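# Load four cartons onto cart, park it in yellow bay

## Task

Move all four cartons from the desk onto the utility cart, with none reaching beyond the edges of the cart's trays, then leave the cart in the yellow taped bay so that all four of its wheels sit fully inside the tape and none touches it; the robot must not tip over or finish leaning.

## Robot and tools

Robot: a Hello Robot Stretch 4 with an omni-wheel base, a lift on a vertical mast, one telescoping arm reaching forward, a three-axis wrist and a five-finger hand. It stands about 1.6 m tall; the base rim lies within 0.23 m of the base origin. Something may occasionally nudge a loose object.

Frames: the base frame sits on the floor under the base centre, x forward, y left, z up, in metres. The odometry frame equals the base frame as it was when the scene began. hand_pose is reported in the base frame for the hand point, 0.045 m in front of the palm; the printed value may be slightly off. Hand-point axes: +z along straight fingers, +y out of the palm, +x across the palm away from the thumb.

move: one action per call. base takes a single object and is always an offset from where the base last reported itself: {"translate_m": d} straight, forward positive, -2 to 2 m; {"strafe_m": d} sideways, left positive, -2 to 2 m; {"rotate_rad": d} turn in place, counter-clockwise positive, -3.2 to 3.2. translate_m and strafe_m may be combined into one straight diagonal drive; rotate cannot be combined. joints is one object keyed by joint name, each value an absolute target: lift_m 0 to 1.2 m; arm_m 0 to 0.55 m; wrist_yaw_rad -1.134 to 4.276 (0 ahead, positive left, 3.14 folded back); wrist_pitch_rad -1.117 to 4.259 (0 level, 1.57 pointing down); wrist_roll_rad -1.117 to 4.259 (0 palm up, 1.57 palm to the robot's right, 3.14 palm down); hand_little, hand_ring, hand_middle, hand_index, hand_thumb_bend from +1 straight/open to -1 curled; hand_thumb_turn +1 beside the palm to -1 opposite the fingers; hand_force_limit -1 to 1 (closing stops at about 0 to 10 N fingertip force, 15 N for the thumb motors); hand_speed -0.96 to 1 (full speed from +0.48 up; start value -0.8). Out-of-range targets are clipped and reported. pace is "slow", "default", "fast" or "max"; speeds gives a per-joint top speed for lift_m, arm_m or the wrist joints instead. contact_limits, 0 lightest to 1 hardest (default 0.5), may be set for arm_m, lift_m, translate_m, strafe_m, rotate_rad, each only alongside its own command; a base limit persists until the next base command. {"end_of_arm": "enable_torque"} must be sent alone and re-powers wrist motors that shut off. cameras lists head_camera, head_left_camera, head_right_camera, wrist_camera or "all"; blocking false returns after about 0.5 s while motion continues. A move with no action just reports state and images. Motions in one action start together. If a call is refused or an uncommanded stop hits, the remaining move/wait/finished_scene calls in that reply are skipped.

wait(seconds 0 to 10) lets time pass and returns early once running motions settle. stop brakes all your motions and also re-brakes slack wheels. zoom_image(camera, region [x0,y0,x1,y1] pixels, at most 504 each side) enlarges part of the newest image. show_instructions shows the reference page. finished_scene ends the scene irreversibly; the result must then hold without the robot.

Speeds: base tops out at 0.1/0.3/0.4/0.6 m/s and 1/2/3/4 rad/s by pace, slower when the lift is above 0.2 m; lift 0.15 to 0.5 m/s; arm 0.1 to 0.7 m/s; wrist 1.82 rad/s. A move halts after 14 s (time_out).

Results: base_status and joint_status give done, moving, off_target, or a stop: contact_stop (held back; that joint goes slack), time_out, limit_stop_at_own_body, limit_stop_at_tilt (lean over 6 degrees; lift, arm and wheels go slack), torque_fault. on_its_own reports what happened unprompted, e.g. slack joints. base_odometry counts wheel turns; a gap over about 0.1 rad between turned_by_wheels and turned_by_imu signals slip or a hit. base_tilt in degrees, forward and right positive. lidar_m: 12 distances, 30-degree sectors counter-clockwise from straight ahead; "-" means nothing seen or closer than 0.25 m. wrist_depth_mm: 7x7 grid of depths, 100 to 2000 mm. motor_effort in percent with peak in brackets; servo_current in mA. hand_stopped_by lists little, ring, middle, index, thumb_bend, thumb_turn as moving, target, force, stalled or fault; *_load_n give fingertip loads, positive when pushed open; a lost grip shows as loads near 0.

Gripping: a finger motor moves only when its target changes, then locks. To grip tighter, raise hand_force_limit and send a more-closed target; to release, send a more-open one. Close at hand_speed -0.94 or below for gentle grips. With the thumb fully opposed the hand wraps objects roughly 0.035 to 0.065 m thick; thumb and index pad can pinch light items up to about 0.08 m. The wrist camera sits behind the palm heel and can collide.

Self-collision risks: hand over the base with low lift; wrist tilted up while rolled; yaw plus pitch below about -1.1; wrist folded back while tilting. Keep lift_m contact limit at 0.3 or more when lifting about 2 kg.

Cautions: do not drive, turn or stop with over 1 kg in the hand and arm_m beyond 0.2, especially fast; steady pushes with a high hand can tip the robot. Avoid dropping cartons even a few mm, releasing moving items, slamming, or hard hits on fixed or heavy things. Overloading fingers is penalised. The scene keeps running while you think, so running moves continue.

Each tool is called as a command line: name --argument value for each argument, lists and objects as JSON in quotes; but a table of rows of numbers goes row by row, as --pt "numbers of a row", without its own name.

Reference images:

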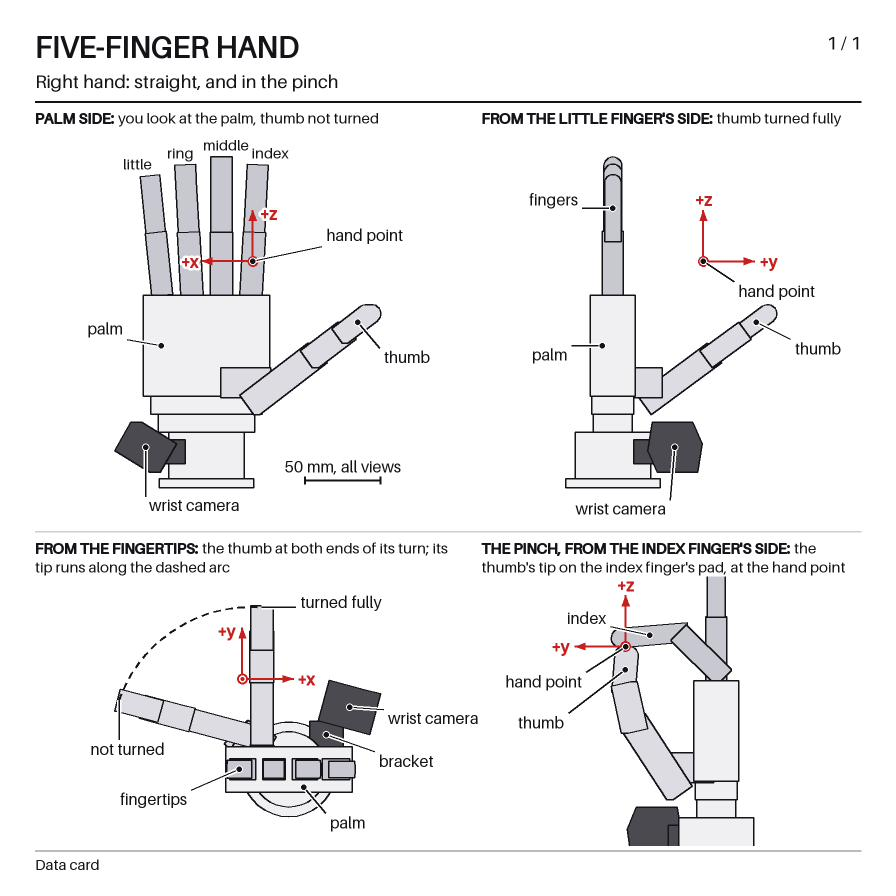

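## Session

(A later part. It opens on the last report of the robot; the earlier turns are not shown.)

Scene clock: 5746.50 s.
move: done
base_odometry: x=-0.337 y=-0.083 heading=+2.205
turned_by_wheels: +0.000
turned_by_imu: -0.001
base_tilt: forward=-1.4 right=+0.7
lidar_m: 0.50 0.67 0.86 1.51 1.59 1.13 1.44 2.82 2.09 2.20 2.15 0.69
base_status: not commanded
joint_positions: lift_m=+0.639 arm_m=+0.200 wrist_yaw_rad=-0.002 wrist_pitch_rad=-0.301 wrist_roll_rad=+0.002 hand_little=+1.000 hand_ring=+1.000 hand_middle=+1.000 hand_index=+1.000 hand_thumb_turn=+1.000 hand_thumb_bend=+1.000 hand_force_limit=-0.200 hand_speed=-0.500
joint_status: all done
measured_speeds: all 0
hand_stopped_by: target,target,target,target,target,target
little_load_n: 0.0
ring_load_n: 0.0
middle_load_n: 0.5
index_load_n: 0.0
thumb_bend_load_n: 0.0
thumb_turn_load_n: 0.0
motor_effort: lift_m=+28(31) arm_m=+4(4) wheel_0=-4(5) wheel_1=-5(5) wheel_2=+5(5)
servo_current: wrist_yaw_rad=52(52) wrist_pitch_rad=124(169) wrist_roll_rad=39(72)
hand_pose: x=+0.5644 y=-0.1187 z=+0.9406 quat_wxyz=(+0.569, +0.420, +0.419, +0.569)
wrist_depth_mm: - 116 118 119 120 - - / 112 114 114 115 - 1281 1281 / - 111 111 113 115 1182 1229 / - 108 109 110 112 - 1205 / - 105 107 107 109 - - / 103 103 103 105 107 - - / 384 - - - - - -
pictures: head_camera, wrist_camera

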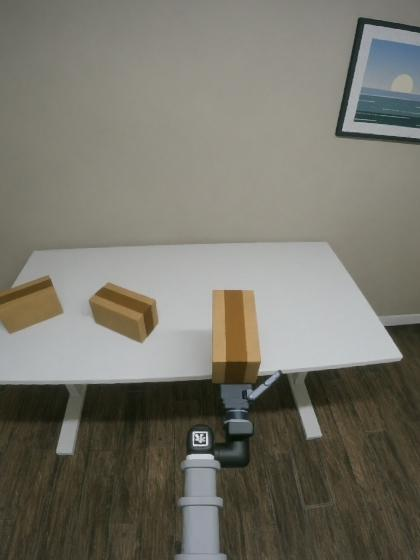

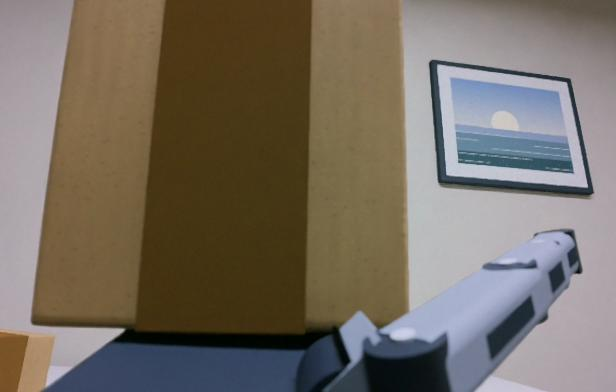

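move --base '{"translate_m": -0.4}' --joints '{"arm_m": 0.12}' --pace "slow" --cameras '["wrist_camera"]'

move --base '{"rotate_rad": -2.933}' --pace "slow" --cameras '["wrist_camera", "head_camera"]'

Scene clock: 5791.27 s.
move: done
base_odometry: x=-0.101 y=-0.405 heading=+2.204
turned_by_wheels: +0.000
turned_by_imu: -0.005
base_tilt: forward=-1.5 right=+0.7
lidar_m: 0.43 1.07 1.54 1.52 0.97 0.77 2.34 2.40 2.06 2.01 2.31 0.44
base_status: done
joint_positions: lift_m=+0.639 arm_m=+0.120 wrist_yaw_rad=-0.001 wrist_pitch_rad=-0.301 wrist_roll_rad=+0.002 hand_little=+1.000 hand_ring=+1.000 hand_middle=+1.000 hand_index=+1.000 hand_thumb_turn=+1.000 hand_thumb_bend=+1.000 hand_force_limit=-0.200 hand_speed=-0.500
joint_status: all done
measured_speeds: all 0
hand_stopped_by: target,target,target,target,target,target
little_load_n: 0.0
ring_load_n: 0.0
middle_load_n: 0.0
index_load_n: 0.0
thumb_bend_load_n: 0.0
thumb_turn_load_n: 0.0
motor_effort: lift_m=+28(29) arm_m=-4(6) wheel_0=-4(8) wheel_1=-4(8) wheel_2=+3(9)
servo_current: wrist_yaw_rad=46(65) wrist_pitch_rad=104(137) wrist_roll_rad=26(65)
hand_pose: x=+0.4845 y=-0.1185 z=+0.9406 quat_wxyz=(+0.569, +0.420, +0.419, +0.570)
wrist_depth_mm: - 116 117 119 120 - - / 112 114 115 115 - - - / - 111 111 113 115 - - / - 108 109 110 112 1708 - / - 105 107 107 109 - - / 102 103 103 105 107 - - / - - - - - - -

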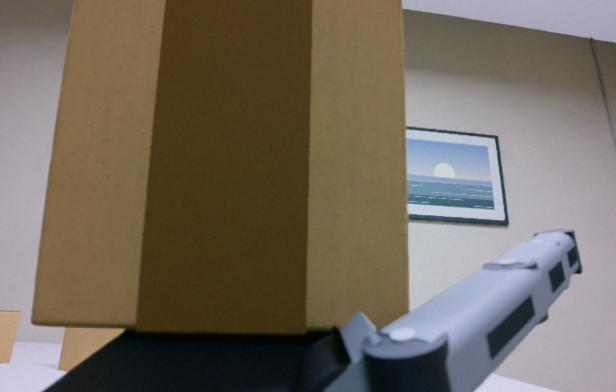

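Scene clock: 5795.50 s.
move: done
base_odometry: x=-0.101 y=-0.405 heading=-0.728
turned_by_wheels: -2.932
turned_by_imu: -2.953
base_tilt: forward=-1.5 right=+0.7
lidar_m: 0.43 2.60 1.99 2.24 1.29 1.04 1.05 1.18 1.53 1.51 0.77 0.45
base_status: done
joint_positions: lift_m=+0.639 arm_m=+0.120 wrist_yaw_rad=+0.000 wrist_pitch_rad=-0.301 wrist_roll_rad=+0.002 hand_little=+1.000 hand_ring=+1.000 hand_middle=+1.000 hand_index=+1.000 hand_thumb_turn=+1.000 hand_thumb_bend=+1.000 hand_force_limit=-0.200 hand_speed=-0.500
joint_status: not commanded
measured_speeds: all 0
hand_stopped_by: target,target,target,target,target,target
little_load_n: 0.0
ring_load_n: 0.0
middle_load_n: 0.5
index_load_n: 0.0
thumb_bend_load_n: 0.0
thumb_turn_load_n: 0.0
motor_effort: lift_m=+28(28) arm_m=-4(4) wheel_0=+2(8) wheel_1=+4(8) wheel_2=+2(9)
servo_current: wrist_yaw_rad=52(52) wrist_pitch_rad=117(137) wrist_roll_rad=46(65)
hand_pose: x=+0.4846 y=-0.1183 z=+0.9406 quat_wxyz=(+0.569, +0.420, +0.419, +0.570)
wrist_depth_mm: - 116 117 119 120 - - / - 114 115 116 - - - / - 111 112 113 115 - - / - 108 109 111 112 - - / - 105 107 107 109 - - / 103 103 103 105 107 - - / - - - - - - -
pictures: head_camera, wrist_camera

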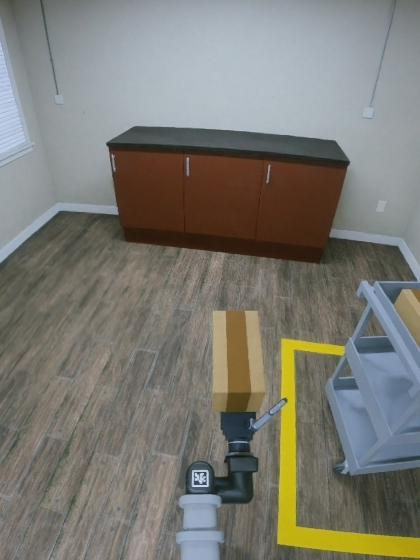

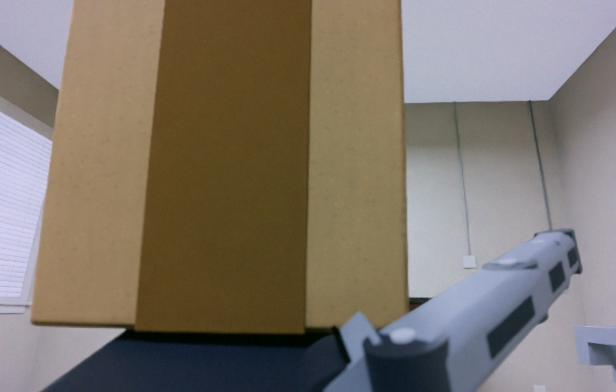

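move --joints '{"lift_m": 0.87}' --pace "slow"

move --base '{"translate_m": -0.08, "strafe_m": -0.794}' --pace "slow" --cameras '["wrist_camera", "head_camera"]'

Scene clock: 5805.80 s.
move: done
base_odometry: x=-0.101 y=-0.405 heading=-0.728
turned_by_wheels: +0.000
turned_by_imu: -0.002
base_tilt: forward=-1.5 right=+0.7
lidar_m: 0.42 2.59 2.01 2.23 1.29 1.05 1.04 1.18 1.53 1.52 0.77 0.45
base_status: not commanded
joint_positions: lift_m=+0.869 arm_m=+0.120 wrist_yaw_rad=+0.000 wrist_pitch_rad=-0.301 wrist_roll_rad=+0.002 hand_little=+1.000 hand_ring=+1.000 hand_middle=+1.000 hand_index=+1.000 hand_thumb_turn=+1.000 hand_thumb_bend=+1.000 hand_force_limit=-0.200 hand_speed=-0.500
joint_status: all done
measured_speeds: all 0
hand_stopped_by: target,target,target,target,target,target
little_load_n: 0.0
ring_load_n: 0.5
middle_load_n: 0.5
index_load_n: 0.0
thumb_bend_load_n: 0.0
thumb_turn_load_n: 0.0
motor_effort: lift_m=+28(32) arm_m=-4(4) wheel_0=+2(2) wheel_1=+4(5) wheel_2=+2(3)
servo_current: wrist_yaw_rad=46(59) wrist_pitch_rad=117(130) wrist_roll_rad=33(59)
hand_pose: x=+0.4846 y=-0.1183 z=+1.1706 quat_wxyz=(+0.569, +0.420, +0.419, +0.570)
wrist_depth_mm: - 116 117 119 120 - - / - 114 114 115 - - - / - 111 111 113 115 - - / - 108 109 111 112 - - / - 106 107 107 109 - - / 103 103 104 105 107 - - / - - - - - - -
pictures: none

Scene clock: 5814.97 s.
move: done
base_odometry: x=-0.688 y=-0.945 heading=-0.728
turned_by_wheels: +0.000
turned_by_imu: +0.001
base_tilt: forward=-1.5 right=+0.7
lidar_m: 0.43 0.60 2.77 3.02 1.35 1.10 1.11 0.87 0.74 0.73 0.81 0.44
base_status: done
joint_positions: lift_m=+0.869 arm_m=+0.120 wrist_yaw_rad=+0.000 wrist_pitch_rad=-0.301 wrist_roll_rad=+0.002 hand_little=+1.000 hand_ring=+1.000 hand_middle=+1.000 hand_index=+1.000 hand_thumb_turn=+1.000 hand_thumb_bend=+1.000 hand_force_limit=-0.200 hand_speed=-0.500
joint_status: not commanded
measured_speeds: all 0
hand_stopped_by: target,target,target,target,target,target
little_load_n: 0.0
ring_load_n: 0.0
middle_load_n: 0.5
index_load_n: 0.0
thumb_bend_load_n: 0.0
thumb_turn_load_n: 0.0
motor_effort: lift_m=+29(29) arm_m=-4(4) wheel_0=+4(9) wheel_1=-4(9) wheel_2=+5(7)
servo_current: wrist_yaw_rad=46(59) wrist_pitch_rad=117(137) wrist_roll_rad=46(65)
hand_pose: x=+0.4846 y=-0.1183 z=+1.1706 quat_wxyz=(+0.569, +0.420, +0.419, +0.570)
wrist_depth_mm: - 116 117 119 120 - - / - 114 115 115 - - - / - 111 112 113 115 - - / - 108 109 110 112 - - / - 105 107 107 109 - - / 103 103 103 105 107 - - / 1921 - - - - - -
pictures: head_camera, wrist_camera

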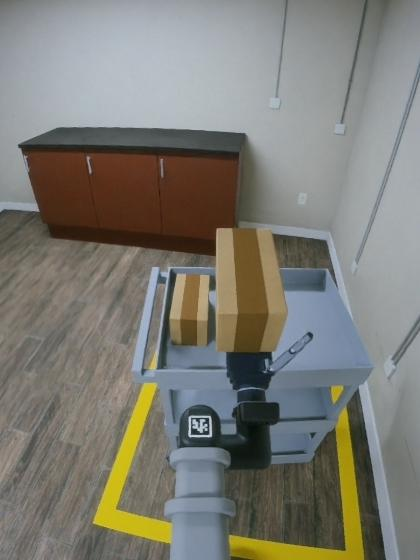

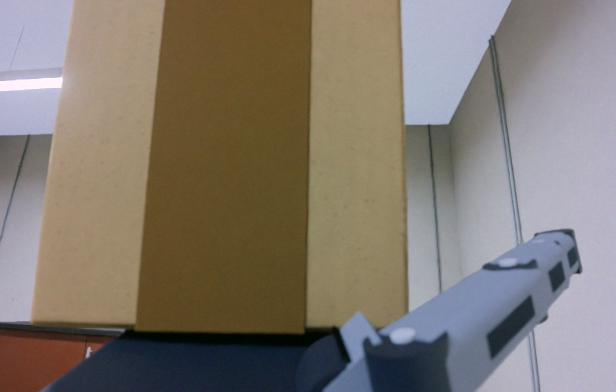

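move --base '{"translate_m": 0.1297, "strafe_m": 0.006}' --pace "slow"

move --joints '{"arm_m": 0.27, "lift_m": 0.83, "wrist_pitch_rad": 0.0}' --speeds '{"arm_m": 0.06, "lift_m": 0.02, "wrist_pitch_rad": 0.13}' --cameras '["wrist_camera", "head_camera"]'

Scene clock: 5839.43 s.
move: done
base_odometry: x=-0.588 y=-1.026 heading=-0.727
turned_by_wheels: +0.000
turned_by_imu: -0.001
base_tilt: forward=-1.5 right=+0.7
lidar_m: 0.43 0.45 2.72 2.99 1.51 1.23 1.24 0.92 0.75 0.74 0.63 0.45
base_status: done
joint_positions: lift_m=+0.869 arm_m=+0.120 wrist_yaw_rad=+0.000 wrist_pitch_rad=-0.301 wrist_roll_rad=+0.002 hand_little=+1.000 hand_ring=+1.000 hand_middle=+1.000 hand_index=+1.000 hand_thumb_turn=+1.000 hand_thumb_bend=+1.000 hand_force_limit=-0.200 hand_speed=-0.500
joint_status: not commanded
measured_speeds: all 0
hand_stopped_by: target,target,target,target,target,target
little_load_n: 0.0
ring_load_n: 0.0
middle_load_n: 0.0
index_load_n: 0.0
thumb_bend_load_n: 0.0
thumb_turn_load_n: 0.0
motor_effort: lift_m=+29(29) arm_m=-4(4) wheel_0=+3(7) wheel_1=+4(8) wheel_2=-4(10)
servo_current: wrist_yaw_rad=33(52) wrist_pitch_rad=117(124) wrist_roll_rad=39(65)
hand_pose: x=+0.4846 y=-0.1183 z=+1.1706 quat_wxyz=(+0.569, +0.420, +0.419, +0.570)
wrist_depth_mm: - 116 117 119 120 - - / - 114 115 116 - - - / - 111 111 113 115 - - / - 108 109 110 112 - - / - 105 107 108 109 - - / 103 103 103 105 107 - - / 1808 - - - - - -
pictures: none

Scene clock: 5842.37 s.
move: done
base_odometry: x=-0.588 y=-1.026 heading=-0.727
turned_by_wheels: +0.000
turned_by_imu: -0.001
base_tilt: forward=-1.5 right=+0.7
lidar_m: 0.43 0.46 2.70 3.00 1.51 1.23 1.22 0.93 0.76 0.75 0.63 0.46
base_status: not commanded
joint_positions: lift_m=+0.830 arm_m=+0.270 wrist_yaw_rad=+0.000 wrist_pitch_rad=+0.007 wrist_roll_rad=+0.002 hand_little=+1.000 hand_ring=+1.000 hand_middle=+1.000 hand_index=+1.000 hand_thumb_turn=+1.000 hand_thumb_bend=+1.000 hand_force_limit=-0.200 hand_speed=-0.500
joint_status: all done
measured_speeds: all 0
hand_stopped_by: target,target,target,target,target,target
little_load_n: 0.0
ring_load_n: 0.5
middle_load_n: 0.0
index_load_n: 0.0
thumb_bend_load_n: 0.0
thumb_turn_load_n: 0.0
motor_effort: lift_m=+16(29) arm_m=+4(6) wheel_0=+3(3) wheel_1=+4(4) wheel_2=-4(5)
servo_current: wrist_yaw_rad=39(52) wrist_pitch_rad=65(91) wrist_roll_rad=46(65)
hand_pose: x=+0.6627 y=-0.1183 z=+1.0671 quat_wxyz=(+0.498, +0.502, +0.501, +0.499)
wrist_depth_mm: - 116 118 119 120 - - / - 114 115 116 - - - / - 111 112 113 115 - - / 1863 108 109 111 112 - - / 1808 105 107 108 109 1983 - / 103 103 104 105 107 - - / 1808 - - - - - -
pictures: head_camera, wrist_camera

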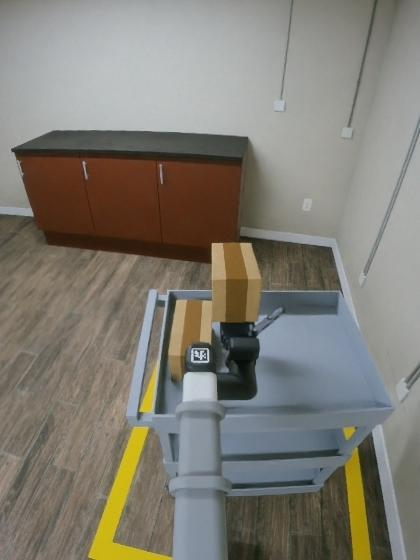

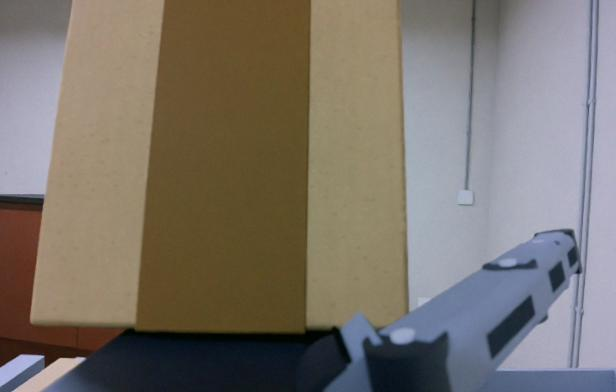

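move --joints '{"lift_m": 0.81, "wrist_pitch_rad": 0.19}' --speeds '{"lift_m": 0.012, "wrist_pitch_rad": 0.1}' --cameras '["wrist_camera"]'

move --joints '{"lift_m": 0.79, "wrist_pitch_rad": 0.33}' --speeds '{"lift_m": 0.012, "wrist_pitch_rad": 0.08}' --cameras '["wrist_camera", "head_camera"]'

Scene clock: 5858.93 s.
move: done
base_odometry: x=-0.588 y=-1.026 heading=-0.727
turned_by_wheels: +0.000
turned_by_imu: -0.002
base_tilt: forward=-1.5 right=+0.7
lidar_m: 0.42 0.45 2.72 2.98 1.50 1.24 1.23 0.94 0.76 0.75 0.62 0.45
base_status: not commanded
joint_positions: lift_m=+0.810 arm_m=+0.270 wrist_yaw_rad=+0.000 wrist_pitch_rad=+0.194 wrist_roll_rad=+0.002 hand_little=+1.000 hand_ring=+1.000 hand_middle=+1.000 hand_index=+1.000 hand_thumb_turn=+1.000 hand_thumb_bend=+1.000 hand_force_limit=-0.200 hand_speed=-0.500
joint_status: all done
measured_speeds: all 0
hand_stopped_by: target,target,target,target,target,target
little_load_n: 0.0
ring_load_n: 0.0
middle_load_n: 0.0
index_load_n: 0.0
thumb_bend_load_n: 0.0
thumb_turn_load_n: 0.0
motor_effort: lift_m=+15(18) arm_m=+4(5) wheel_0=+3(3) wheel_1=+4(4) wheel_2=-5(5)
servo_current: wrist_yaw_rad=46(52) wrist_pitch_rad=59(85) wrist_roll_rad=46(65)
hand_pose: x=+0.6697 y=-0.1183 z=+1.0050 quat_wxyz=(+0.449, +0.547, +0.545, +0.450)
wrist_depth_mm: - 117 117 119 120 - - / - 114 114 115 118 - - / 1863 111 111 113 115 - - / 1863 108 109 110 112 - - / 1983 105 107 108 109 - - / 204 199 118 105 107 - - / 165 - - - - - -

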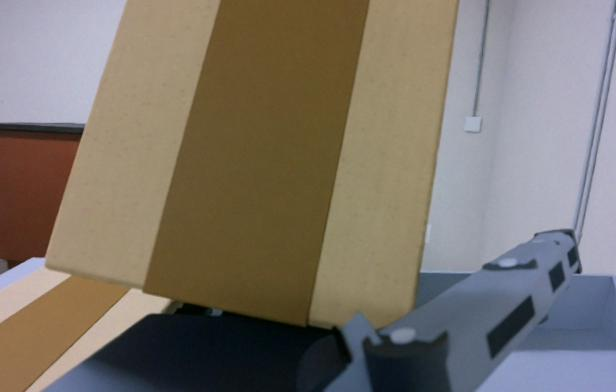

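Scene clock: 5861.03 s.
move: done
base_odometry: x=-0.588 y=-1.027 heading=-0.728
turned_by_wheels: +0.000
turned_by_imu: +0.000
base_tilt: forward=-1.5 right=+0.8
lidar_m: 0.43 0.45 2.72 2.99 1.50 1.25 1.24 0.92 0.76 0.76 0.62 0.45
base_status: not commanded
joint_positions: lift_m=+0.791 arm_m=+0.270 wrist_yaw_rad=+0.000 wrist_pitch_rad=+0.331 wrist_roll_rad=+0.002 hand_little=+1.000 hand_ring=+1.000 hand_middle=+1.000 hand_index=+1.000 hand_thumb_turn=+1.000 hand_thumb_bend=+1.000 hand_force_limit=-0.200 hand_speed=-0.500
joint_status: all done
measured_speeds: all 0
hand_stopped_by: target,target,target,target,target,target
little_load_n: 0.5
ring_load_n: 0.0
middle_load_n: 0.0
index_load_n: 0.0
thumb_bend_load_n: 0.0
thumb_turn_load_n: 0.0
motor_effort: lift_m=+14(17) arm_m=+4(4) wheel_0=+1(3) wheel_1=+4(4) wheel_2=-4(5)
servo_current: wrist_yaw_rad=46(59) wrist_pitch_rad=46(78) wrist_roll_rad=52(65)
hand_pose: x=+0.6698 y=-0.1184 z=+0.9536 quat_wxyz=(+0.410, +0.576, +0.575, +0.411)
wrist_depth_mm: - - - - - - - / 1756 1756 1618 240 - - - / 1808 1756 1708 252 - - - / 221 230 266 266 413 1983 418 / 165 181 271 277 421 421 - / 123 157 132 208 - - - / 115 - - - - - -
pictures: head_camera, wrist_camera

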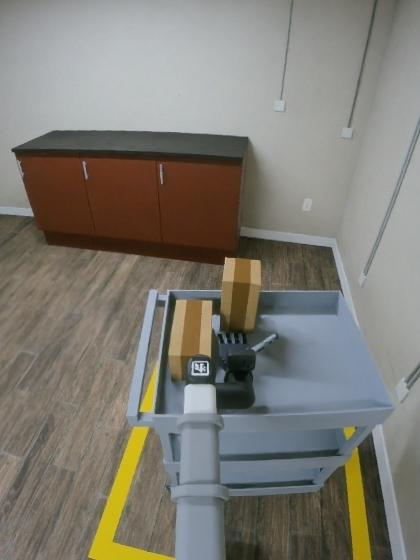

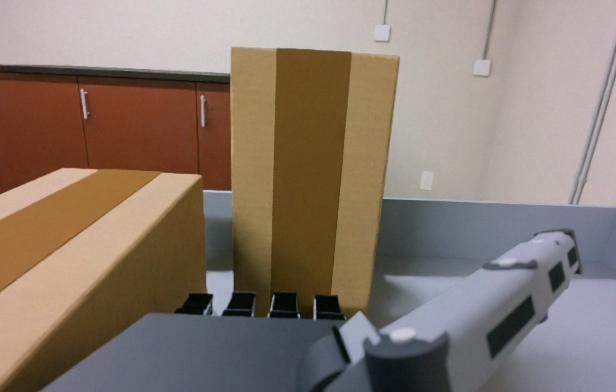

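zoom_image --camera "head_camera" --region '[120, 230, 400, 440]'

zoom_image --camera "wrist_camera" --region '[160, 20, 480, 340]'

Scaled by 1.800 from the camera's image (finer frame: 600x800).

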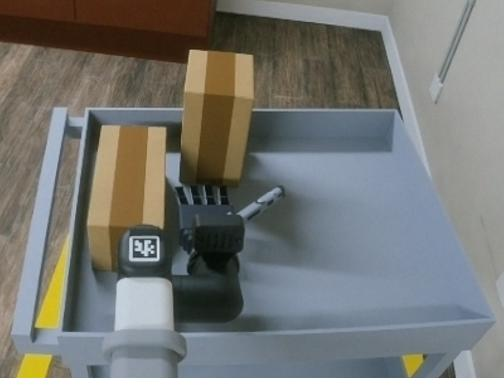

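Scaled by 1.575.

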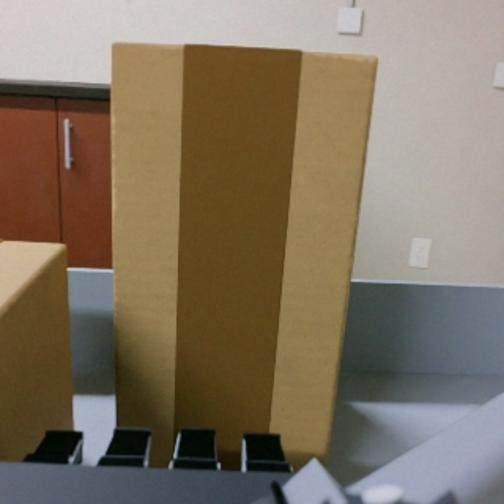

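move --joints '{"lift_m": 0.95, "arm_m": 0.1, "wrist_pitch_rad": 0.0}' --pace "slow" --cameras '["wrist_camera", "head_camera"]'

zoom_image --camera "head_camera" --region '[120, 230, 400, 440]'

Scene clock: 6120.63 s.
move: done
base_odometry: x=-0.588 y=-1.027 heading=-0.728
turned_by_wheels: +0.000
turned_by_imu: -0.002
base_tilt: forward=-1.5 right=+0.8
lidar_m: 0.43 0.46 2.72 2.97 1.51 1.23 1.24 0.92 0.76 0.76 0.62 0.46
base_status: not commanded
joint_positions: lift_m=+0.949 arm_m=+0.100 wrist_yaw_rad=+0.000 wrist_pitch_rad=+0.009 wrist_roll_rad=+0.002 hand_little=+1.000 hand_ring=+1.000 hand_middle=+1.000 hand_index=+1.000 hand_thumb_turn=+1.000 hand_thumb_bend=+1.000 hand_force_limit=-0.200 hand_speed=-0.500
joint_status: all done
measured_speeds: all 0
hand_stopped_by: target,target,target,target,target,target
little_load_n: 0.0
ring_load_n: 0.0
middle_load_n: 0.0
index_load_n: 0.0
thumb_bend_load_n: 0.0
thumb_turn_load_n: 0.0
motor_effort: lift_m=+26(31) arm_m=-5(6) wheel_0=+1(2) wheel_1=+4(4) wheel_2=-4(5)
servo_current: wrist_yaw_rad=39(59) wrist_pitch_rad=52(150) wrist_roll_rad=46(65)
hand_pose: x=+0.4929 y=-0.1184 z=+1.1858 quat_wxyz=(+0.497, +0.503, +0.502, +0.498)
wrist_depth_mm: - - - - - - - / - - - - - - - / - - - - - - - / - - - - - - - / - 1983 1808 - - - - / - 1921 198 187 - - - / - - - - - - -
pictures: head_camera, wrist_camera

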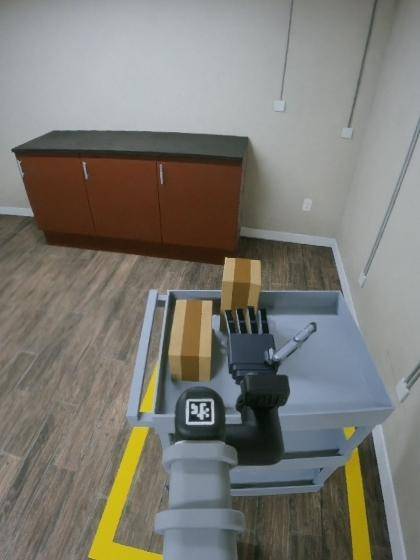

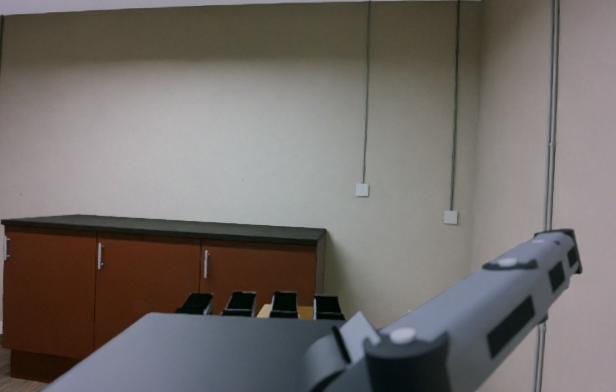

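Scaled by 1.800 from the camera's image (finer frame: 600x800).

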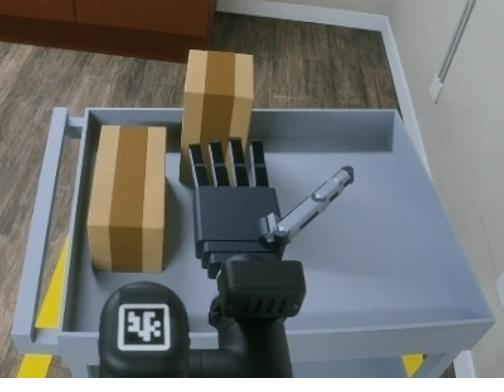

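move --joints '{"wrist_yaw_rad": 1.6}' --cameras '["head_camera"]'

zoom_image --camera "head_camera" --region '[140, 240, 340, 400]'

Scene clock: 6130.33 s.
move: done
base_odometry: x=-0.588 y=-1.027 heading=-0.728
turned_by_wheels: +0.000
turned_by_imu: -0.002
base_tilt: forward=-1.5 right=+0.7
lidar_m: 0.42 0.46 2.70 2.99 1.50 1.23 1.23 0.93 0.76 0.75 0.63 0.44
base_status: not commanded
joint_positions: lift_m=+0.949 arm_m=+0.100 wrist_yaw_rad=+1.599 wrist_pitch_rad=+0.009 wrist_roll_rad=+0.002 hand_little=+1.000 hand_ring=+1.000 hand_middle=+1.000 hand_index=+1.000 hand_thumb_turn=+1.000 hand_thumb_bend=+1.000 hand_force_limit=-0.200 hand_speed=-0.500
joint_status: all done
measured_speeds: all 0
hand_stopped_by: target,target,target,target,target,target
little_load_n: 0.0
ring_load_n: 0.0
middle_load_n: 0.0
index_load_n: 0.0
thumb_bend_load_n: 0.0
thumb_turn_load_n: 0.0
motor_effort: lift_m=+26(27) arm_m=-4(5) wheel_0=+1(1) wheel_1=+4(4) wheel_2=-4(5)
servo_current: wrist_yaw_rad=46(104) wrist_pitch_rad=52(85) wrist_roll_rad=46(65)
hand_pose: x=+0.3831 y=+0.2252 z=+1.1858 quat_wxyz=(-0.010, -0.009, +0.710, +0.704)
wrist_depth_mm: - - - - - - - / - - - - - - - / - - - - - - - / - - - - - - - / - - - - - - - / - - 198 187 - - - / - - - - - - -

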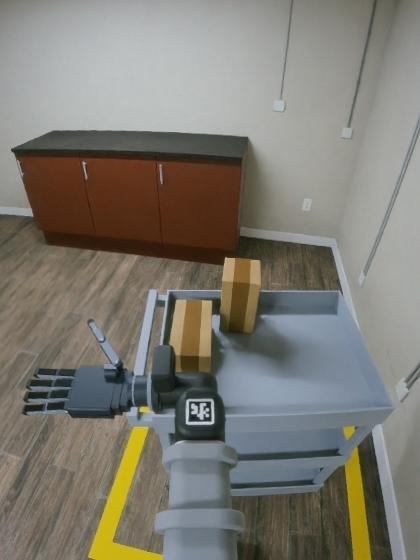

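Scaled by 2.520 from the camera's image (finer frame: 600x800).

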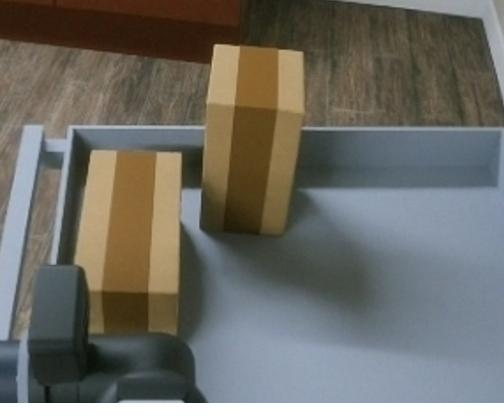

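zoom_image --camera "head_camera" --region '[210, 250, 290, 340]'

Scaled by 5.600 from the camera's image (finer frame: 600x800).

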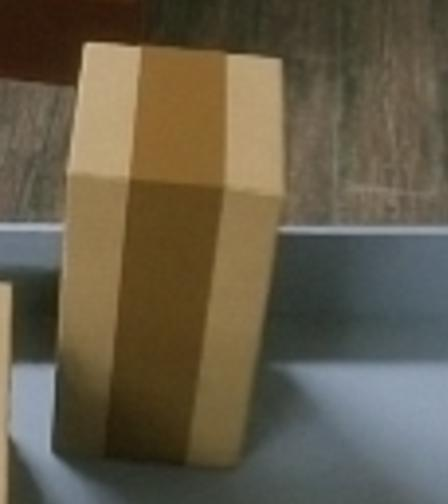

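move --cameras '["head_left_camera", "head_right_camera"]'

Scene clock: 6254.10 s.
base_odometry: x=-0.588 y=-1.027 heading=-0.728
turned_by_wheels: +0.000
turned_by_imu: -0.001
base_tilt: forward=-1.5 right=+0.7
lidar_m: 0.43 0.45 2.71 2.99 1.50 1.24 1.24 0.93 0.76 0.75 0.63 0.45
base_status: not commanded
joint_positions: lift_m=+0.949 arm_m=+0.100 wrist_yaw_rad=+1.599 wrist_pitch_rad=+0.009 wrist_roll_rad=+0.002 hand_little=+1.000 hand_ring=+1.000 hand_middle=+1.000 hand_index=+1.000 hand_thumb_turn=+1.000 hand_thumb_bend=+1.000 hand_force_limit=-0.200 hand_speed=-0.500
joint_status: all done
measured_speeds: all 0
hand_stopped_by: target,target,target,target,target,target
little_load_n: 0.0
ring_load_n: 0.0
middle_load_n: 0.0
index_load_n: 0.0
thumb_bend_load_n: 0.0
thumb_turn_load_n: 0.0
motor_effort: lift_m=+26(27) arm_m=-4(5) wheel_0=+1(1) wheel_1=+4(4) wheel_2=-4(5)
servo_current: wrist_yaw_rad=46(104) wrist_pitch_rad=59(85) wrist_roll_rad=33(65)
hand_pose: x=+0.3831 y=+0.2252 z=+1.1858 quat_wxyz=(-0.010, -0.009, +0.710, +0.704) (m; base frame)
wrist_depth_mm: - - - - - - - / - - - - - - - / - - - - - - - / - - - - - - - / - - - - - - - / - - 198 186 - - - / - - - - - - -
pictures: head_left_camera, head_right_camera

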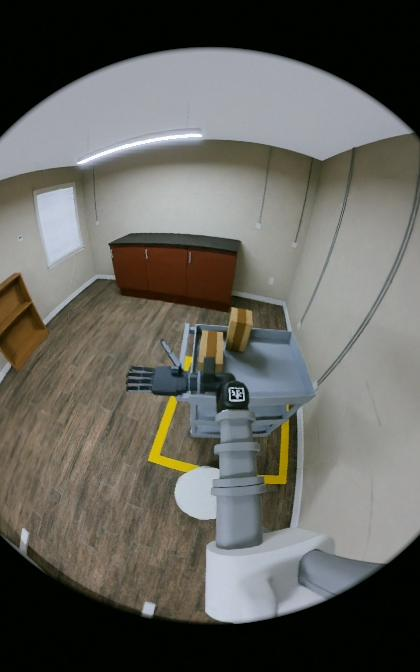

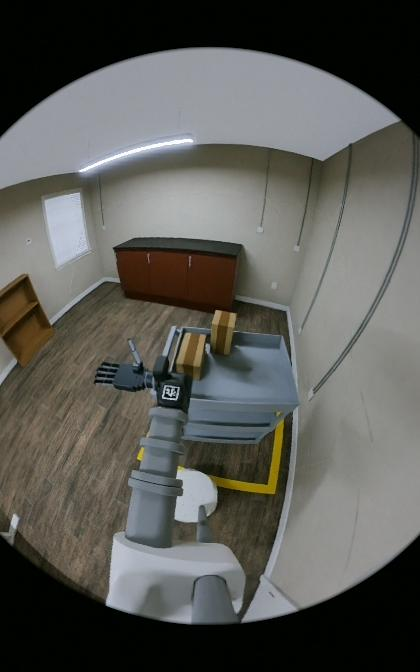

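zoom_image --camera "head_right_camera" --region '[160, 300, 310, 440]'

zoom_image --camera "head_left_camera" --region '[180, 300, 320, 440]'

Scaled by 3.360 from the camera's image (finer frame: 600x960).

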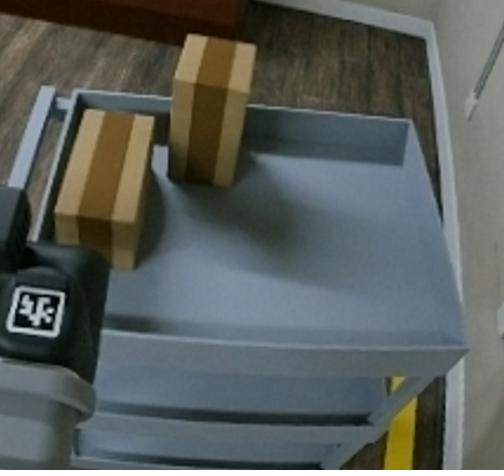

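Scaled by 3.600 from the camera's image (finer frame: 600x960).

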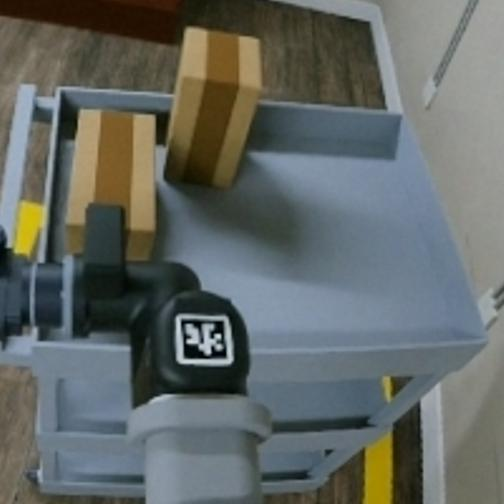

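move --base '{"translate_m": -0.16}' --joints '{"wrist_yaw_rad": 0.0}'

move --base '{"rotate_rad": 2.933}'

move --base '{"translate_m": 0.63, "strafe_m": -0.44}' --joints '{"wrist_pitch_rad": 1.571, "wrist_roll_rad": 3.142, "lift_m": 1.0}' --cameras '["wrist_camera", "head_camera"]'

Scene clock: 6321.27 s.
move: done
base_odometry: x=-0.707 y=-0.920 heading=-0.728
turned_by_wheels: +0.000
turned_by_imu: -0.001
base_tilt: forward=-1.4 right=+0.7
lidar_m: 0.58 0.62 2.76 3.02 1.33 1.09 1.12 0.86 0.74 0.72 0.82 0.63
base_status: done
joint_positions: lift_m=+0.950 arm_m=+0.100 wrist_yaw_rad=+0.001 wrist_pitch_rad=+0.009 wrist_roll_rad=+0.002 hand_little=+1.000 hand_ring=+1.000 hand_middle=+1.000 hand_index=+1.000 hand_thumb_turn=+1.000 hand_thumb_bend=+1.000 hand_force_limit=-0.200 hand_speed=-0.500
joint_status: all done
measured_speeds: all 0
hand_stopped_by: target,target,target,target,target,target
little_load_n: 0.0
ring_load_n: 0.0
middle_load_n: 0.0
index_load_n: 0.0
thumb_bend_load_n: 0.0
thumb_turn_load_n: 0.0
motor_effort: lift_m=+26(27) arm_m=-4(5) wheel_0=-2(9) wheel_1=-3(9) wheel_2=+2(11)
servo_current: wrist_yaw_rad=46(117) wrist_pitch_rad=59(78) wrist_roll_rad=46(65)
hand_pose: x=+0.4931 y=-0.1180 z=+1.1859 quat_wxyz=(+0.497, +0.502, +0.502, +0.499)
wrist_depth_mm: - - - - - - - / - - - - - - - / - - - - - - - / - - - - - - - / - - - - - - - / - - 185 186 - - - / - - - - - - -
pictures: none

Scene clock: 6324.23 s.
move: done
base_odometry: x=-0.707 y=-0.920 heading=+2.205
turned_by_wheels: +2.932
turned_by_imu: +2.952
base_tilt: forward=-1.5 right=+0.8
lidar_m: 1.08 1.08 0.77 0.72 0.75 0.68 0.58 0.60 2.90 2.77 1.65 1.15
base_status: done
joint_positions: lift_m=+0.950 arm_m=+0.100 wrist_yaw_rad=+0.001 wrist_pitch_rad=+0.009 wrist_roll_rad=+0.002 hand_little=+1.000 hand_ring=+1.000 hand_middle=+1.000 hand_index=+1.000 hand_thumb_turn=+1.000 hand_thumb_bend=+1.000 hand_force_limit=-0.200 hand_speed=-0.500
joint_status: not commanded
measured_speeds: all 0
hand_stopped_by: target,target,target,target,target,target
little_load_n: 0.0
ring_load_n: 0.0
middle_load_n: 0.0
index_load_n: 0.0
thumb_bend_load_n: 0.5
thumb_turn_load_n: -0.5
motor_effort: lift_m=+26(26) arm_m=-4(4) wheel_0=-3(9) wheel_1=-2(9) wheel_2=-2(10)
servo_current: wrist_yaw_rad=52(52) wrist_pitch_rad=59(85) wrist_roll_rad=46(59)
hand_pose: x=+0.4930 y=-0.1182 z=+1.1859 quat_wxyz=(+0.497, +0.503, +0.502, +0.498)
wrist_depth_mm: - - - - - - - / - - - - - - - / - - - - - - 1661 / - - - - - - - / - - - - - - - / - - 130 163 - - - / - - - - - - -
pictures: none

Scene clock: 6328.17 s.
move: done
base_odometry: x=-0.725 y=-0.152 heading=+2.204
turned_by_wheels: +0.000
turned_by_imu: +0.000
base_tilt: forward=-1.5 right=+0.7
lidar_m: 0.48 0.49 1.24 1.17 1.23 1.25 1.19 2.98 2.50 2.56 0.75 0.50
base_status: done
joint_positions: lift_m=+1.000 arm_m=+0.100 wrist_yaw_rad=+0.001 wrist_pitch_rad=+1.569 wrist_roll_rad=+3.140 hand_little=+1.000 hand_ring=+1.000 hand_middle=+1.000 hand_index=+1.000 hand_thumb_turn=+1.000 hand_thumb_bend=+1.000 hand_force_limit=-0.200 hand_speed=-0.500
joint_status: all done
measured_speeds: all 0
hand_stopped_by: target,target,target,target,target,target
little_load_n: 0.0
ring_load_n: 0.0
middle_load_n: 0.0
index_load_n: 0.0
thumb_bend_load_n: 0.0
thumb_turn_load_n: 0.0
motor_effort: lift_m=+26(29) arm_m=-4(4) wheel_0=+1(12) wheel_1=-3(7) wheel_2=-2(12)
servo_current: wrist_yaw_rad=33(52) wrist_pitch_rad=39(91) wrist_roll_rad=39(111)
hand_pose: x=+0.2111 y=-0.0568 z=+0.9562 quat_wxyz=(-0.001, +0.708, -0.706, +0.001)
wrist_depth_mm: 1098 1138 1118 1138 1138 1160 1182 / 1118 1098 1098 917 1138 1138 1160 / 1078 1098 1078 917 931 1160 1160 / 1098 1098 1118 917 1138 1160 1160 / 1078 1078 1078 1118 1138 1118 - / 1060 1078 184 186 1098 - - / 1042 - - - - - -
pictures: head_camera, wrist_camera

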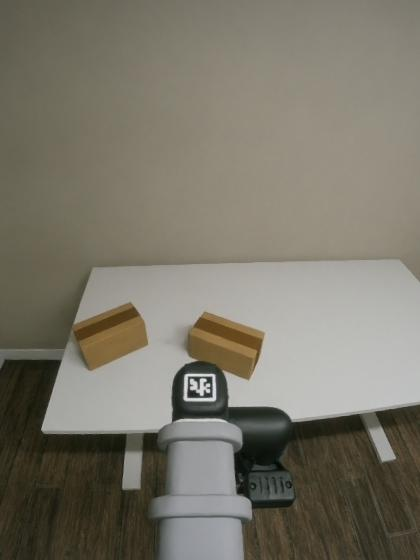

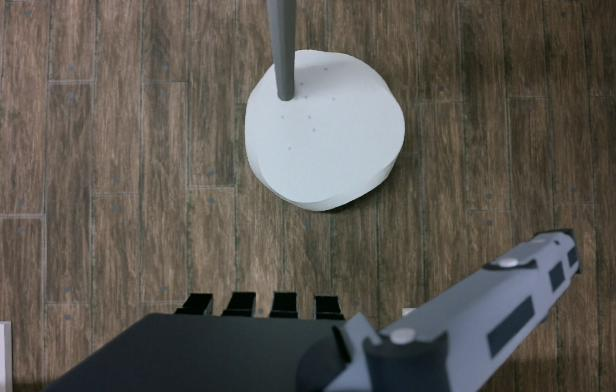

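zoom_image --camera "head_camera" --region '[60, 290, 280, 440]'

Scaled by 2.291 from the camera's image (finer frame: 600x800).

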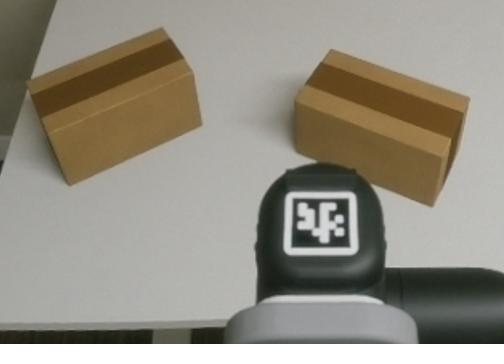

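move --base '{"translate_m": 0.18, "strafe_m": -0.122}' --joints '{"arm_m": 0.4465, "wrist_yaw_rad": -0.44}' --cameras '["wrist_camera"]'

Scene clock: 6389.10 s.
move: done
base_odometry: x=-0.734 y=+0.065 heading=+2.204
turned_by_wheels: +0.000
turned_by_imu: -0.003
base_tilt: forward=-1.5 right=+0.7
lidar_m: 0.30 0.32 0.41 1.30 1.31 1.42 1.36 3.17 2.46 2.43 0.48 0.32
base_status: done
joint_positions: lift_m=+1.000 arm_m=+0.446 wrist_yaw_rad=-0.439 wrist_pitch_rad=+1.569 wrist_roll_rad=+3.140 hand_little=+1.000 hand_ring=+1.000 hand_middle=+1.000 hand_index=+1.000 hand_thumb_turn=+1.000 hand_thumb_bend=+1.000 hand_force_limit=-0.200 hand_speed=-0.500
joint_status: all done
measured_speeds: all 0
hand_stopped_by: target,target,target,target,target,target
little_load_n: 0.0
ring_load_n: 0.0
middle_load_n: 0.0
index_load_n: 0.0
thumb_bend_load_n: 0.0
thumb_turn_load_n: 0.0
motor_effort: lift_m=+26(26) arm_m=+5(6) wheel_0=+0(11) wheel_1=-4(7) wheel_2=+0(13)
servo_current: wrist_yaw_rad=39(111) wrist_pitch_rad=39(78) wrist_roll_rad=39(59)
hand_pose: x=+0.5390 y=-0.0259 z=+0.9562 quat_wxyz=(+0.000, +0.537, -0.844, +0.001)
wrist_depth_mm: 1118 1098 917 - - - - / 1098 1098 - - - - - / - - - 276 278 282 - / - - - 273 274 278 - / - - - 272 276 277 - / - - 130 164 - - - / - - - - - - -

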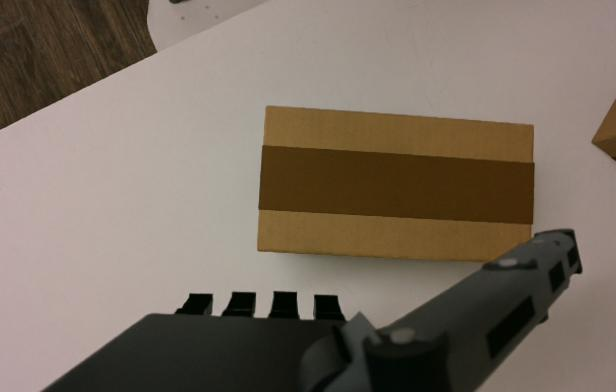

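move --base '{"translate_m": 0.002, "strafe_m": -0.025}' --pace "slow"

move --joints '{"lift_m": 0.93}' --pace "slow" --cameras '["wrist_camera"]'

Scene clock: 6407.67 s.
move: done
base_odometry: x=-0.715 y=+0.082 heading=+2.204
turned_by_wheels: +0.000
turned_by_imu: +0.000
base_tilt: forward=-1.5 right=+0.7
lidar_m: 0.29 0.32 0.42 1.31 1.39 1.41 1.37 3.15 2.43 2.41 0.49 0.33
base_status: done
joint_positions: lift_m=+1.000 arm_m=+0.446 wrist_yaw_rad=-0.439 wrist_pitch_rad=+1.569 wrist_roll_rad=+3.140 hand_little=+1.000 hand_ring=+1.000 hand_middle=+1.000 hand_index=+1.000 hand_thumb_turn=+1.000 hand_thumb_bend=+1.000 hand_force_limit=-0.200 hand_speed=-0.500
joint_status: not commanded
measured_speeds: all 0
hand_stopped_by: target,target,target,target,target,target
little_load_n: 0.0
ring_load_n: 0.0
middle_load_n: 0.0
index_load_n: 0.0
thumb_bend_load_n: 0.0
thumb_turn_load_n: 0.0
motor_effort: lift_m=+26(26) arm_m=+5(5) wheel_0=+4(8) wheel_1=-5(9) wheel_2=-3(5)
servo_current: wrist_yaw_rad=52(52) wrist_pitch_rad=52(65) wrist_roll_rad=39(65)
hand_pose: x=+0.5390 y=-0.0259 z=+0.9562 quat_wxyz=(+0.000, +0.537, -0.844, +0.001)
wrist_depth_mm: 1078 1098 904 - - - - / 1098 1118 - - - - - / - - - 276 278 281 285 / - - - 274 276 279 282 / - - - - 274 278 - / - - 130 163 - - - / - - - - - - -
pictures: none

Scene clock: 6409.13 s.
move: done
base_odometry: x=-0.715 y=+0.082 heading=+2.204
turned_by_wheels: +0.000
turned_by_imu: -0.001
base_tilt: forward=-1.5 right=+0.7
lidar_m: 0.30 0.32 0.40 1.33 1.39 1.41 1.37 3.14 2.42 2.39 0.47 0.34
base_status: not commanded
joint_positions: lift_m=+0.931 arm_m=+0.446 wrist_yaw_rad=-0.439 wrist_pitch_rad=+1.569 wrist_roll_rad=+3.140 hand_little=+1.000 hand_ring=+1.000 hand_middle=+1.000 hand_index=+1.000 hand_thumb_turn=+1.000 hand_thumb_bend=+1.000 hand_force_limit=-0.200 hand_speed=-0.500
joint_status: all done
measured_speeds: all 0
hand_stopped_by: target,target,target,target,target,target
little_load_n: 0.0
ring_load_n: 0.0
middle_load_n: 0.0
index_load_n: 0.0
thumb_bend_load_n: 0.0
thumb_turn_load_n: 0.0
motor_effort: lift_m=+14(21) arm_m=+5(5) wheel_0=+4(4) wheel_1=-4(4) wheel_2=-3(3)
servo_current: wrist_yaw_rad=46(59) wrist_pitch_rad=59(65) wrist_roll_rad=33(59)
hand_pose: x=+0.5390 y=-0.0259 z=+0.8872 quat_wxyz=(+0.000, +0.537, -0.844, +0.001)
wrist_depth_mm: 1025 1042 - - - - - / - - - 208 210 212 213 / - - - 205 208 209 212 / - - - 205 207 208 210 / - - - - 206 208 - / - - 130 163 - - - / - - - - - - -

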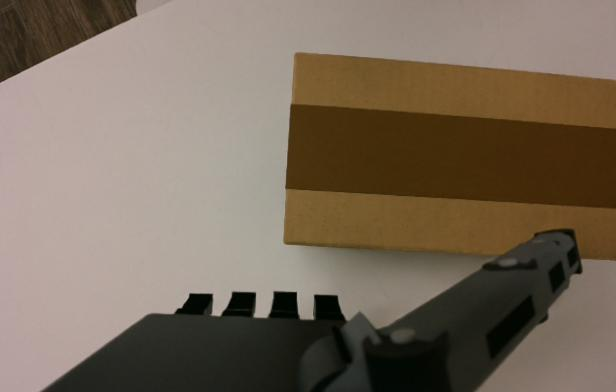

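move --joints '{"lift_m": 0.874}' --pace "slow"

move --base '{"translate_m": -0.0543, "strafe_m": 0.0256}' --pace "slow" --cameras '["wrist_camera"]'

Scene clock: 6419.90 s.
move: done
base_odometry: x=-0.715 y=+0.082 heading=+2.204
turned_by_wheels: +0.000
turned_by_imu: -0.002
base_tilt: forward=-1.5 right=+0.8
lidar_m: 0.30 0.32 0.42 1.33 1.40 1.40 1.36 3.16 2.42 2.41 0.47 0.34
base_status: not commanded
joint_positions: lift_m=+0.875 arm_m=+0.446 wrist_yaw_rad=-0.439 wrist_pitch_rad=+1.569 wrist_roll_rad=+3.140 hand_little=+1.000 hand_ring=+1.000 hand_middle=+1.000 hand_index=+1.000 hand_thumb_turn=+1.000 hand_thumb_bend=+1.000 hand_force_limit=-0.200 hand_speed=-0.500
joint_status: all done
measured_speeds: all 0
hand_stopped_by: target,target,target,target,target,target
little_load_n: 0.0
ring_load_n: 0.0
middle_load_n: 0.0
index_load_n: 0.0
thumb_bend_load_n: 0.0
thumb_turn_load_n: 0.0
motor_effort: lift_m=+14(16) arm_m=+4(5) wheel_0=+4(4) wheel_1=-4(5) wheel_2=-2(3)
servo_current: wrist_yaw_rad=46(52) wrist_pitch_rad=33(65) wrist_roll_rad=39(52)
hand_pose: x=+0.5390 y=-0.0259 z=+0.8312 quat_wxyz=(+0.000, +0.537, -0.844, +0.001)
wrist_depth_mm: - - - 151 153 155 156 / - - - 150 151 153 155 / - - - 149 150 152 154 / - - - 148 150 151 153 / - - - 148 149 150 - / - - 130 163 - - - / - - - - - - -
pictures: none

Scene clock: 6421.67 s.
move: done
base_odometry: x=-0.703 y=+0.023 heading=+2.203
turned_by_wheels: +0.000
turned_by_imu: -0.003
base_tilt: forward=-1.5 right=+0.7
lidar_m: 0.36 0.37 0.49 1.29 1.36 1.37 1.31 3.10 2.43 2.43 0.54 0.39
base_status: done
joint_positions: lift_m=+0.875 arm_m=+0.446 wrist_yaw_rad=-0.439 wrist_pitch_rad=+1.569 wrist_roll_rad=+3.140 hand_little=+1.000 hand_ring=+1.000 hand_middle=+1.000 hand_index=+1.000 hand_thumb_turn=+1.000 hand_thumb_bend=+1.000 hand_force_limit=-0.200 hand_speed=-0.500
joint_status: not commanded
measured_speeds: all 0
hand_stopped_by: target,target,target,target,target,target
little_load_n: 0.0
ring_load_n: 0.0
middle_load_n: 0.0
index_load_n: 0.0
thumb_bend_load_n: 0.0
thumb_turn_load_n: 0.0
motor_effort: lift_m=+14(14) arm_m=+4(5) wheel_0=-5(9) wheel_1=-5(5) wheel_2=+5(9)
servo_current: wrist_yaw_rad=39(59) wrist_pitch_rad=52(65) wrist_roll_rad=46(52)
hand_pose: x=+0.5390 y=-0.0259 z=+0.8312 quat_wxyz=(+0.000, +0.537, -0.844, +0.001)
wrist_depth_mm: 976 991 - - - - - / 976 - - - 151 153 - / - - - 150 151 153 154 / - - - 148 149 151 152 / - - - 148 149 150 - / - - 130 146 148 - - / - - - - - - -

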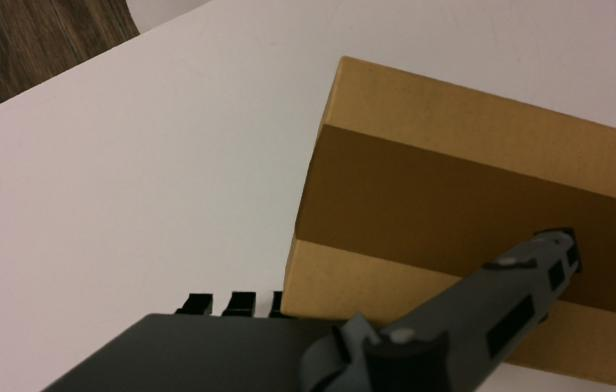

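move --base '{"translate_m": 0.027, "strafe_m": -0.021}' --pace "slow"

move --joints '{"wrist_yaw_rad": -0.75}' --speeds '{"wrist_yaw_rad": 0.4}' --cameras '["wrist_camera"]'

move --base '{"translate_m": -0.071, "strafe_m": 0.066}' --pace "slow" --cameras '["wrist_camera"]'

Scene clock: 6475.20 s.
move: done
base_odometry: x=-0.703 y=+0.057 heading=+2.203
turned_by_wheels: +0.000
turned_by_imu: -0.001
base_tilt: forward=-1.4 right=+0.8
lidar_m: 0.33 0.34 0.46 1.31 1.38 1.39 1.34 3.13 2.43 2.41 0.52 0.37
base_status: done
joint_positions: lift_m=+0.875 arm_m=+0.446 wrist_yaw_rad=-0.439 wrist_pitch_rad=+1.569 wrist_roll_rad=+3.140 hand_little=+1.000 hand_ring=+1.000 hand_middle=+1.000 hand_index=+1.000 hand_thumb_turn=+1.000 hand_thumb_bend=+1.000 hand_force_limit=-0.200 hand_speed=-0.500
joint_status: not commanded
measured_speeds: all 0
hand_stopped_by: target,target,target,target,target,target
little_load_n: 0.0
ring_load_n: 0.0
middle_load_n: 0.0
index_load_n: 0.0
thumb_bend_load_n: 0.0
thumb_turn_load_n: 0.0
motor_effort: lift_m=+14(14) arm_m=+4(4) wheel_0=+3(10) wheel_1=-5(6) wheel_2=+0(10)
servo_current: wrist_yaw_rad=46(52) wrist_pitch_rad=46(72) wrist_roll_rad=46(65)
hand_pose: x=+0.5390 y=-0.0259 z=+0.8312 quat_wxyz=(+0.000, +0.537, -0.844, +0.001)
wrist_depth_mm: 976 - - - 153 154 - / - - - 150 151 153 154 / - - - 150 150 153 153 / - - - 148 150 151 153 / - - - - 149 150 - / - - 130 163 - - - / - - - - - - -
pictures: none

Scene clock: 6476.40 s.
move: done
base_odometry: x=-0.703 y=+0.057 heading=+2.203
turned_by_wheels: +0.000
turned_by_imu: +0.000
base_tilt: forward=-1.5 right=+0.7
lidar_m: 0.33 0.34 0.45 1.32 1.38 1.39 1.35 3.13 2.43 2.41 0.54 0.37
base_status: not commanded
joint_positions: lift_m=+0.875 arm_m=+0.446 wrist_yaw_rad=-0.748 wrist_pitch_rad=+1.569 wrist_roll_rad=+3.140 hand_little=+1.000 hand_ring=+1.000 hand_middle=+1.000 hand_index=+1.000 hand_thumb_turn=+1.000 hand_thumb_bend=+1.000 hand_force_limit=-0.200 hand_speed=-0.500
joint_status: all done
measured_speeds: all 0
hand_stopped_by: target,target,target,target,target,target
little_load_n: 0.0
ring_load_n: 0.0
middle_load_n: 0.0
index_load_n: 0.0
thumb_bend_load_n: 0.0
thumb_turn_load_n: 0.0
motor_effort: lift_m=+14(14) arm_m=+4(4) wheel_0=+3(3) wheel_1=-5(5) wheel_2=+0(1)
servo_current: wrist_yaw_rad=52(78) wrist_pitch_rad=33(72) wrist_roll_rad=59(59)
hand_pose: x=+0.5349 y=-0.0008 z=+0.8312 quat_wxyz=(+0.000, +0.401, -0.916, +0.001)
wrist_depth_mm: 976 778 - 151 153 154 156 / 960 - - 150 152 153 154 / - - - 149 150 153 153 / - - - 148 150 151 153 / - - - 147 149 150 - / - - 130 147 - - - / - - - - - - -

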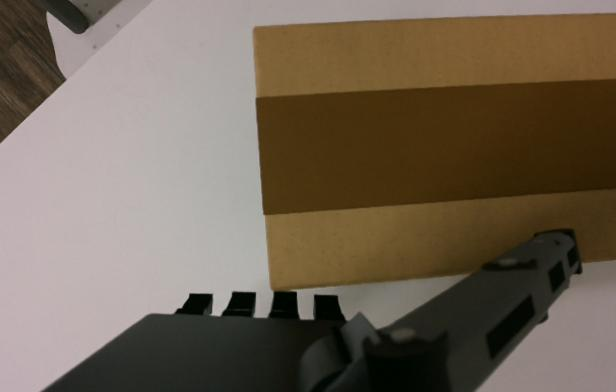

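Scene clock: 6478.60 s.
move: done
base_odometry: x=-0.714 y=-0.039 heading=+2.204
turned_by_wheels: +0.000
turned_by_imu: -0.001
base_tilt: forward=-1.5 right=+0.7
lidar_m: 0.39 0.40 0.55 1.24 1.31 1.34 1.25 3.08 2.45 2.49 0.61 0.43
base_status: done
joint_positions: lift_m=+0.875 arm_m=+0.446 wrist_yaw_rad=-0.748 wrist_pitch_rad=+1.569 wrist_roll_rad=+3.140 hand_little=+1.000 hand_ring=+1.000 hand_middle=+1.000 hand_index=+1.000 hand_thumb_turn=+1.000 hand_thumb_bend=+1.000 hand_force_limit=-0.200 hand_speed=-0.500
joint_status: not commanded
measured_speeds: all 0
hand_stopped_by: target,target,target,target,target,target
little_load_n: 0.0
ring_load_n: 0.0
middle_load_n: 0.0
index_load_n: 0.0
thumb_bend_load_n: 0.0
thumb_turn_load_n: 0.0
motor_effort: lift_m=+14(14) arm_m=+4(4) wheel_0=-4(11) wheel_1=+5(6) wheel_2=+3(8)
servo_current: wrist_yaw_rad=52(52) wrist_pitch_rad=59(72) wrist_roll_rad=46(59)
hand_pose: x=+0.5349 y=-0.0008 z=+0.8312 quat_wxyz=(+0.000, +0.401, -0.916, +0.001)
wrist_depth_mm: 976 768 778 - - - - / 976 759 - - 152 153 - / 960 960 - - 150 153 154 / 946 - - 148 150 151 152 / - - - 148 149 150 - / - - 130 147 147 - - / - - - - - - -

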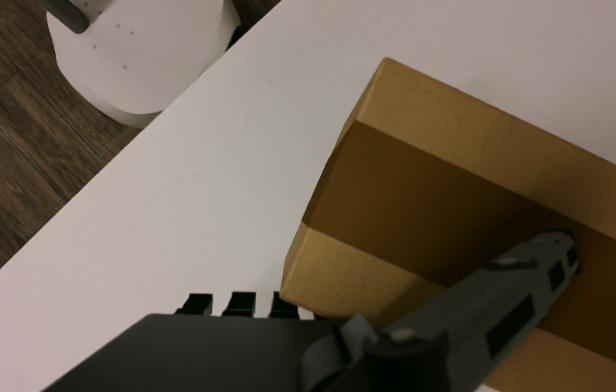

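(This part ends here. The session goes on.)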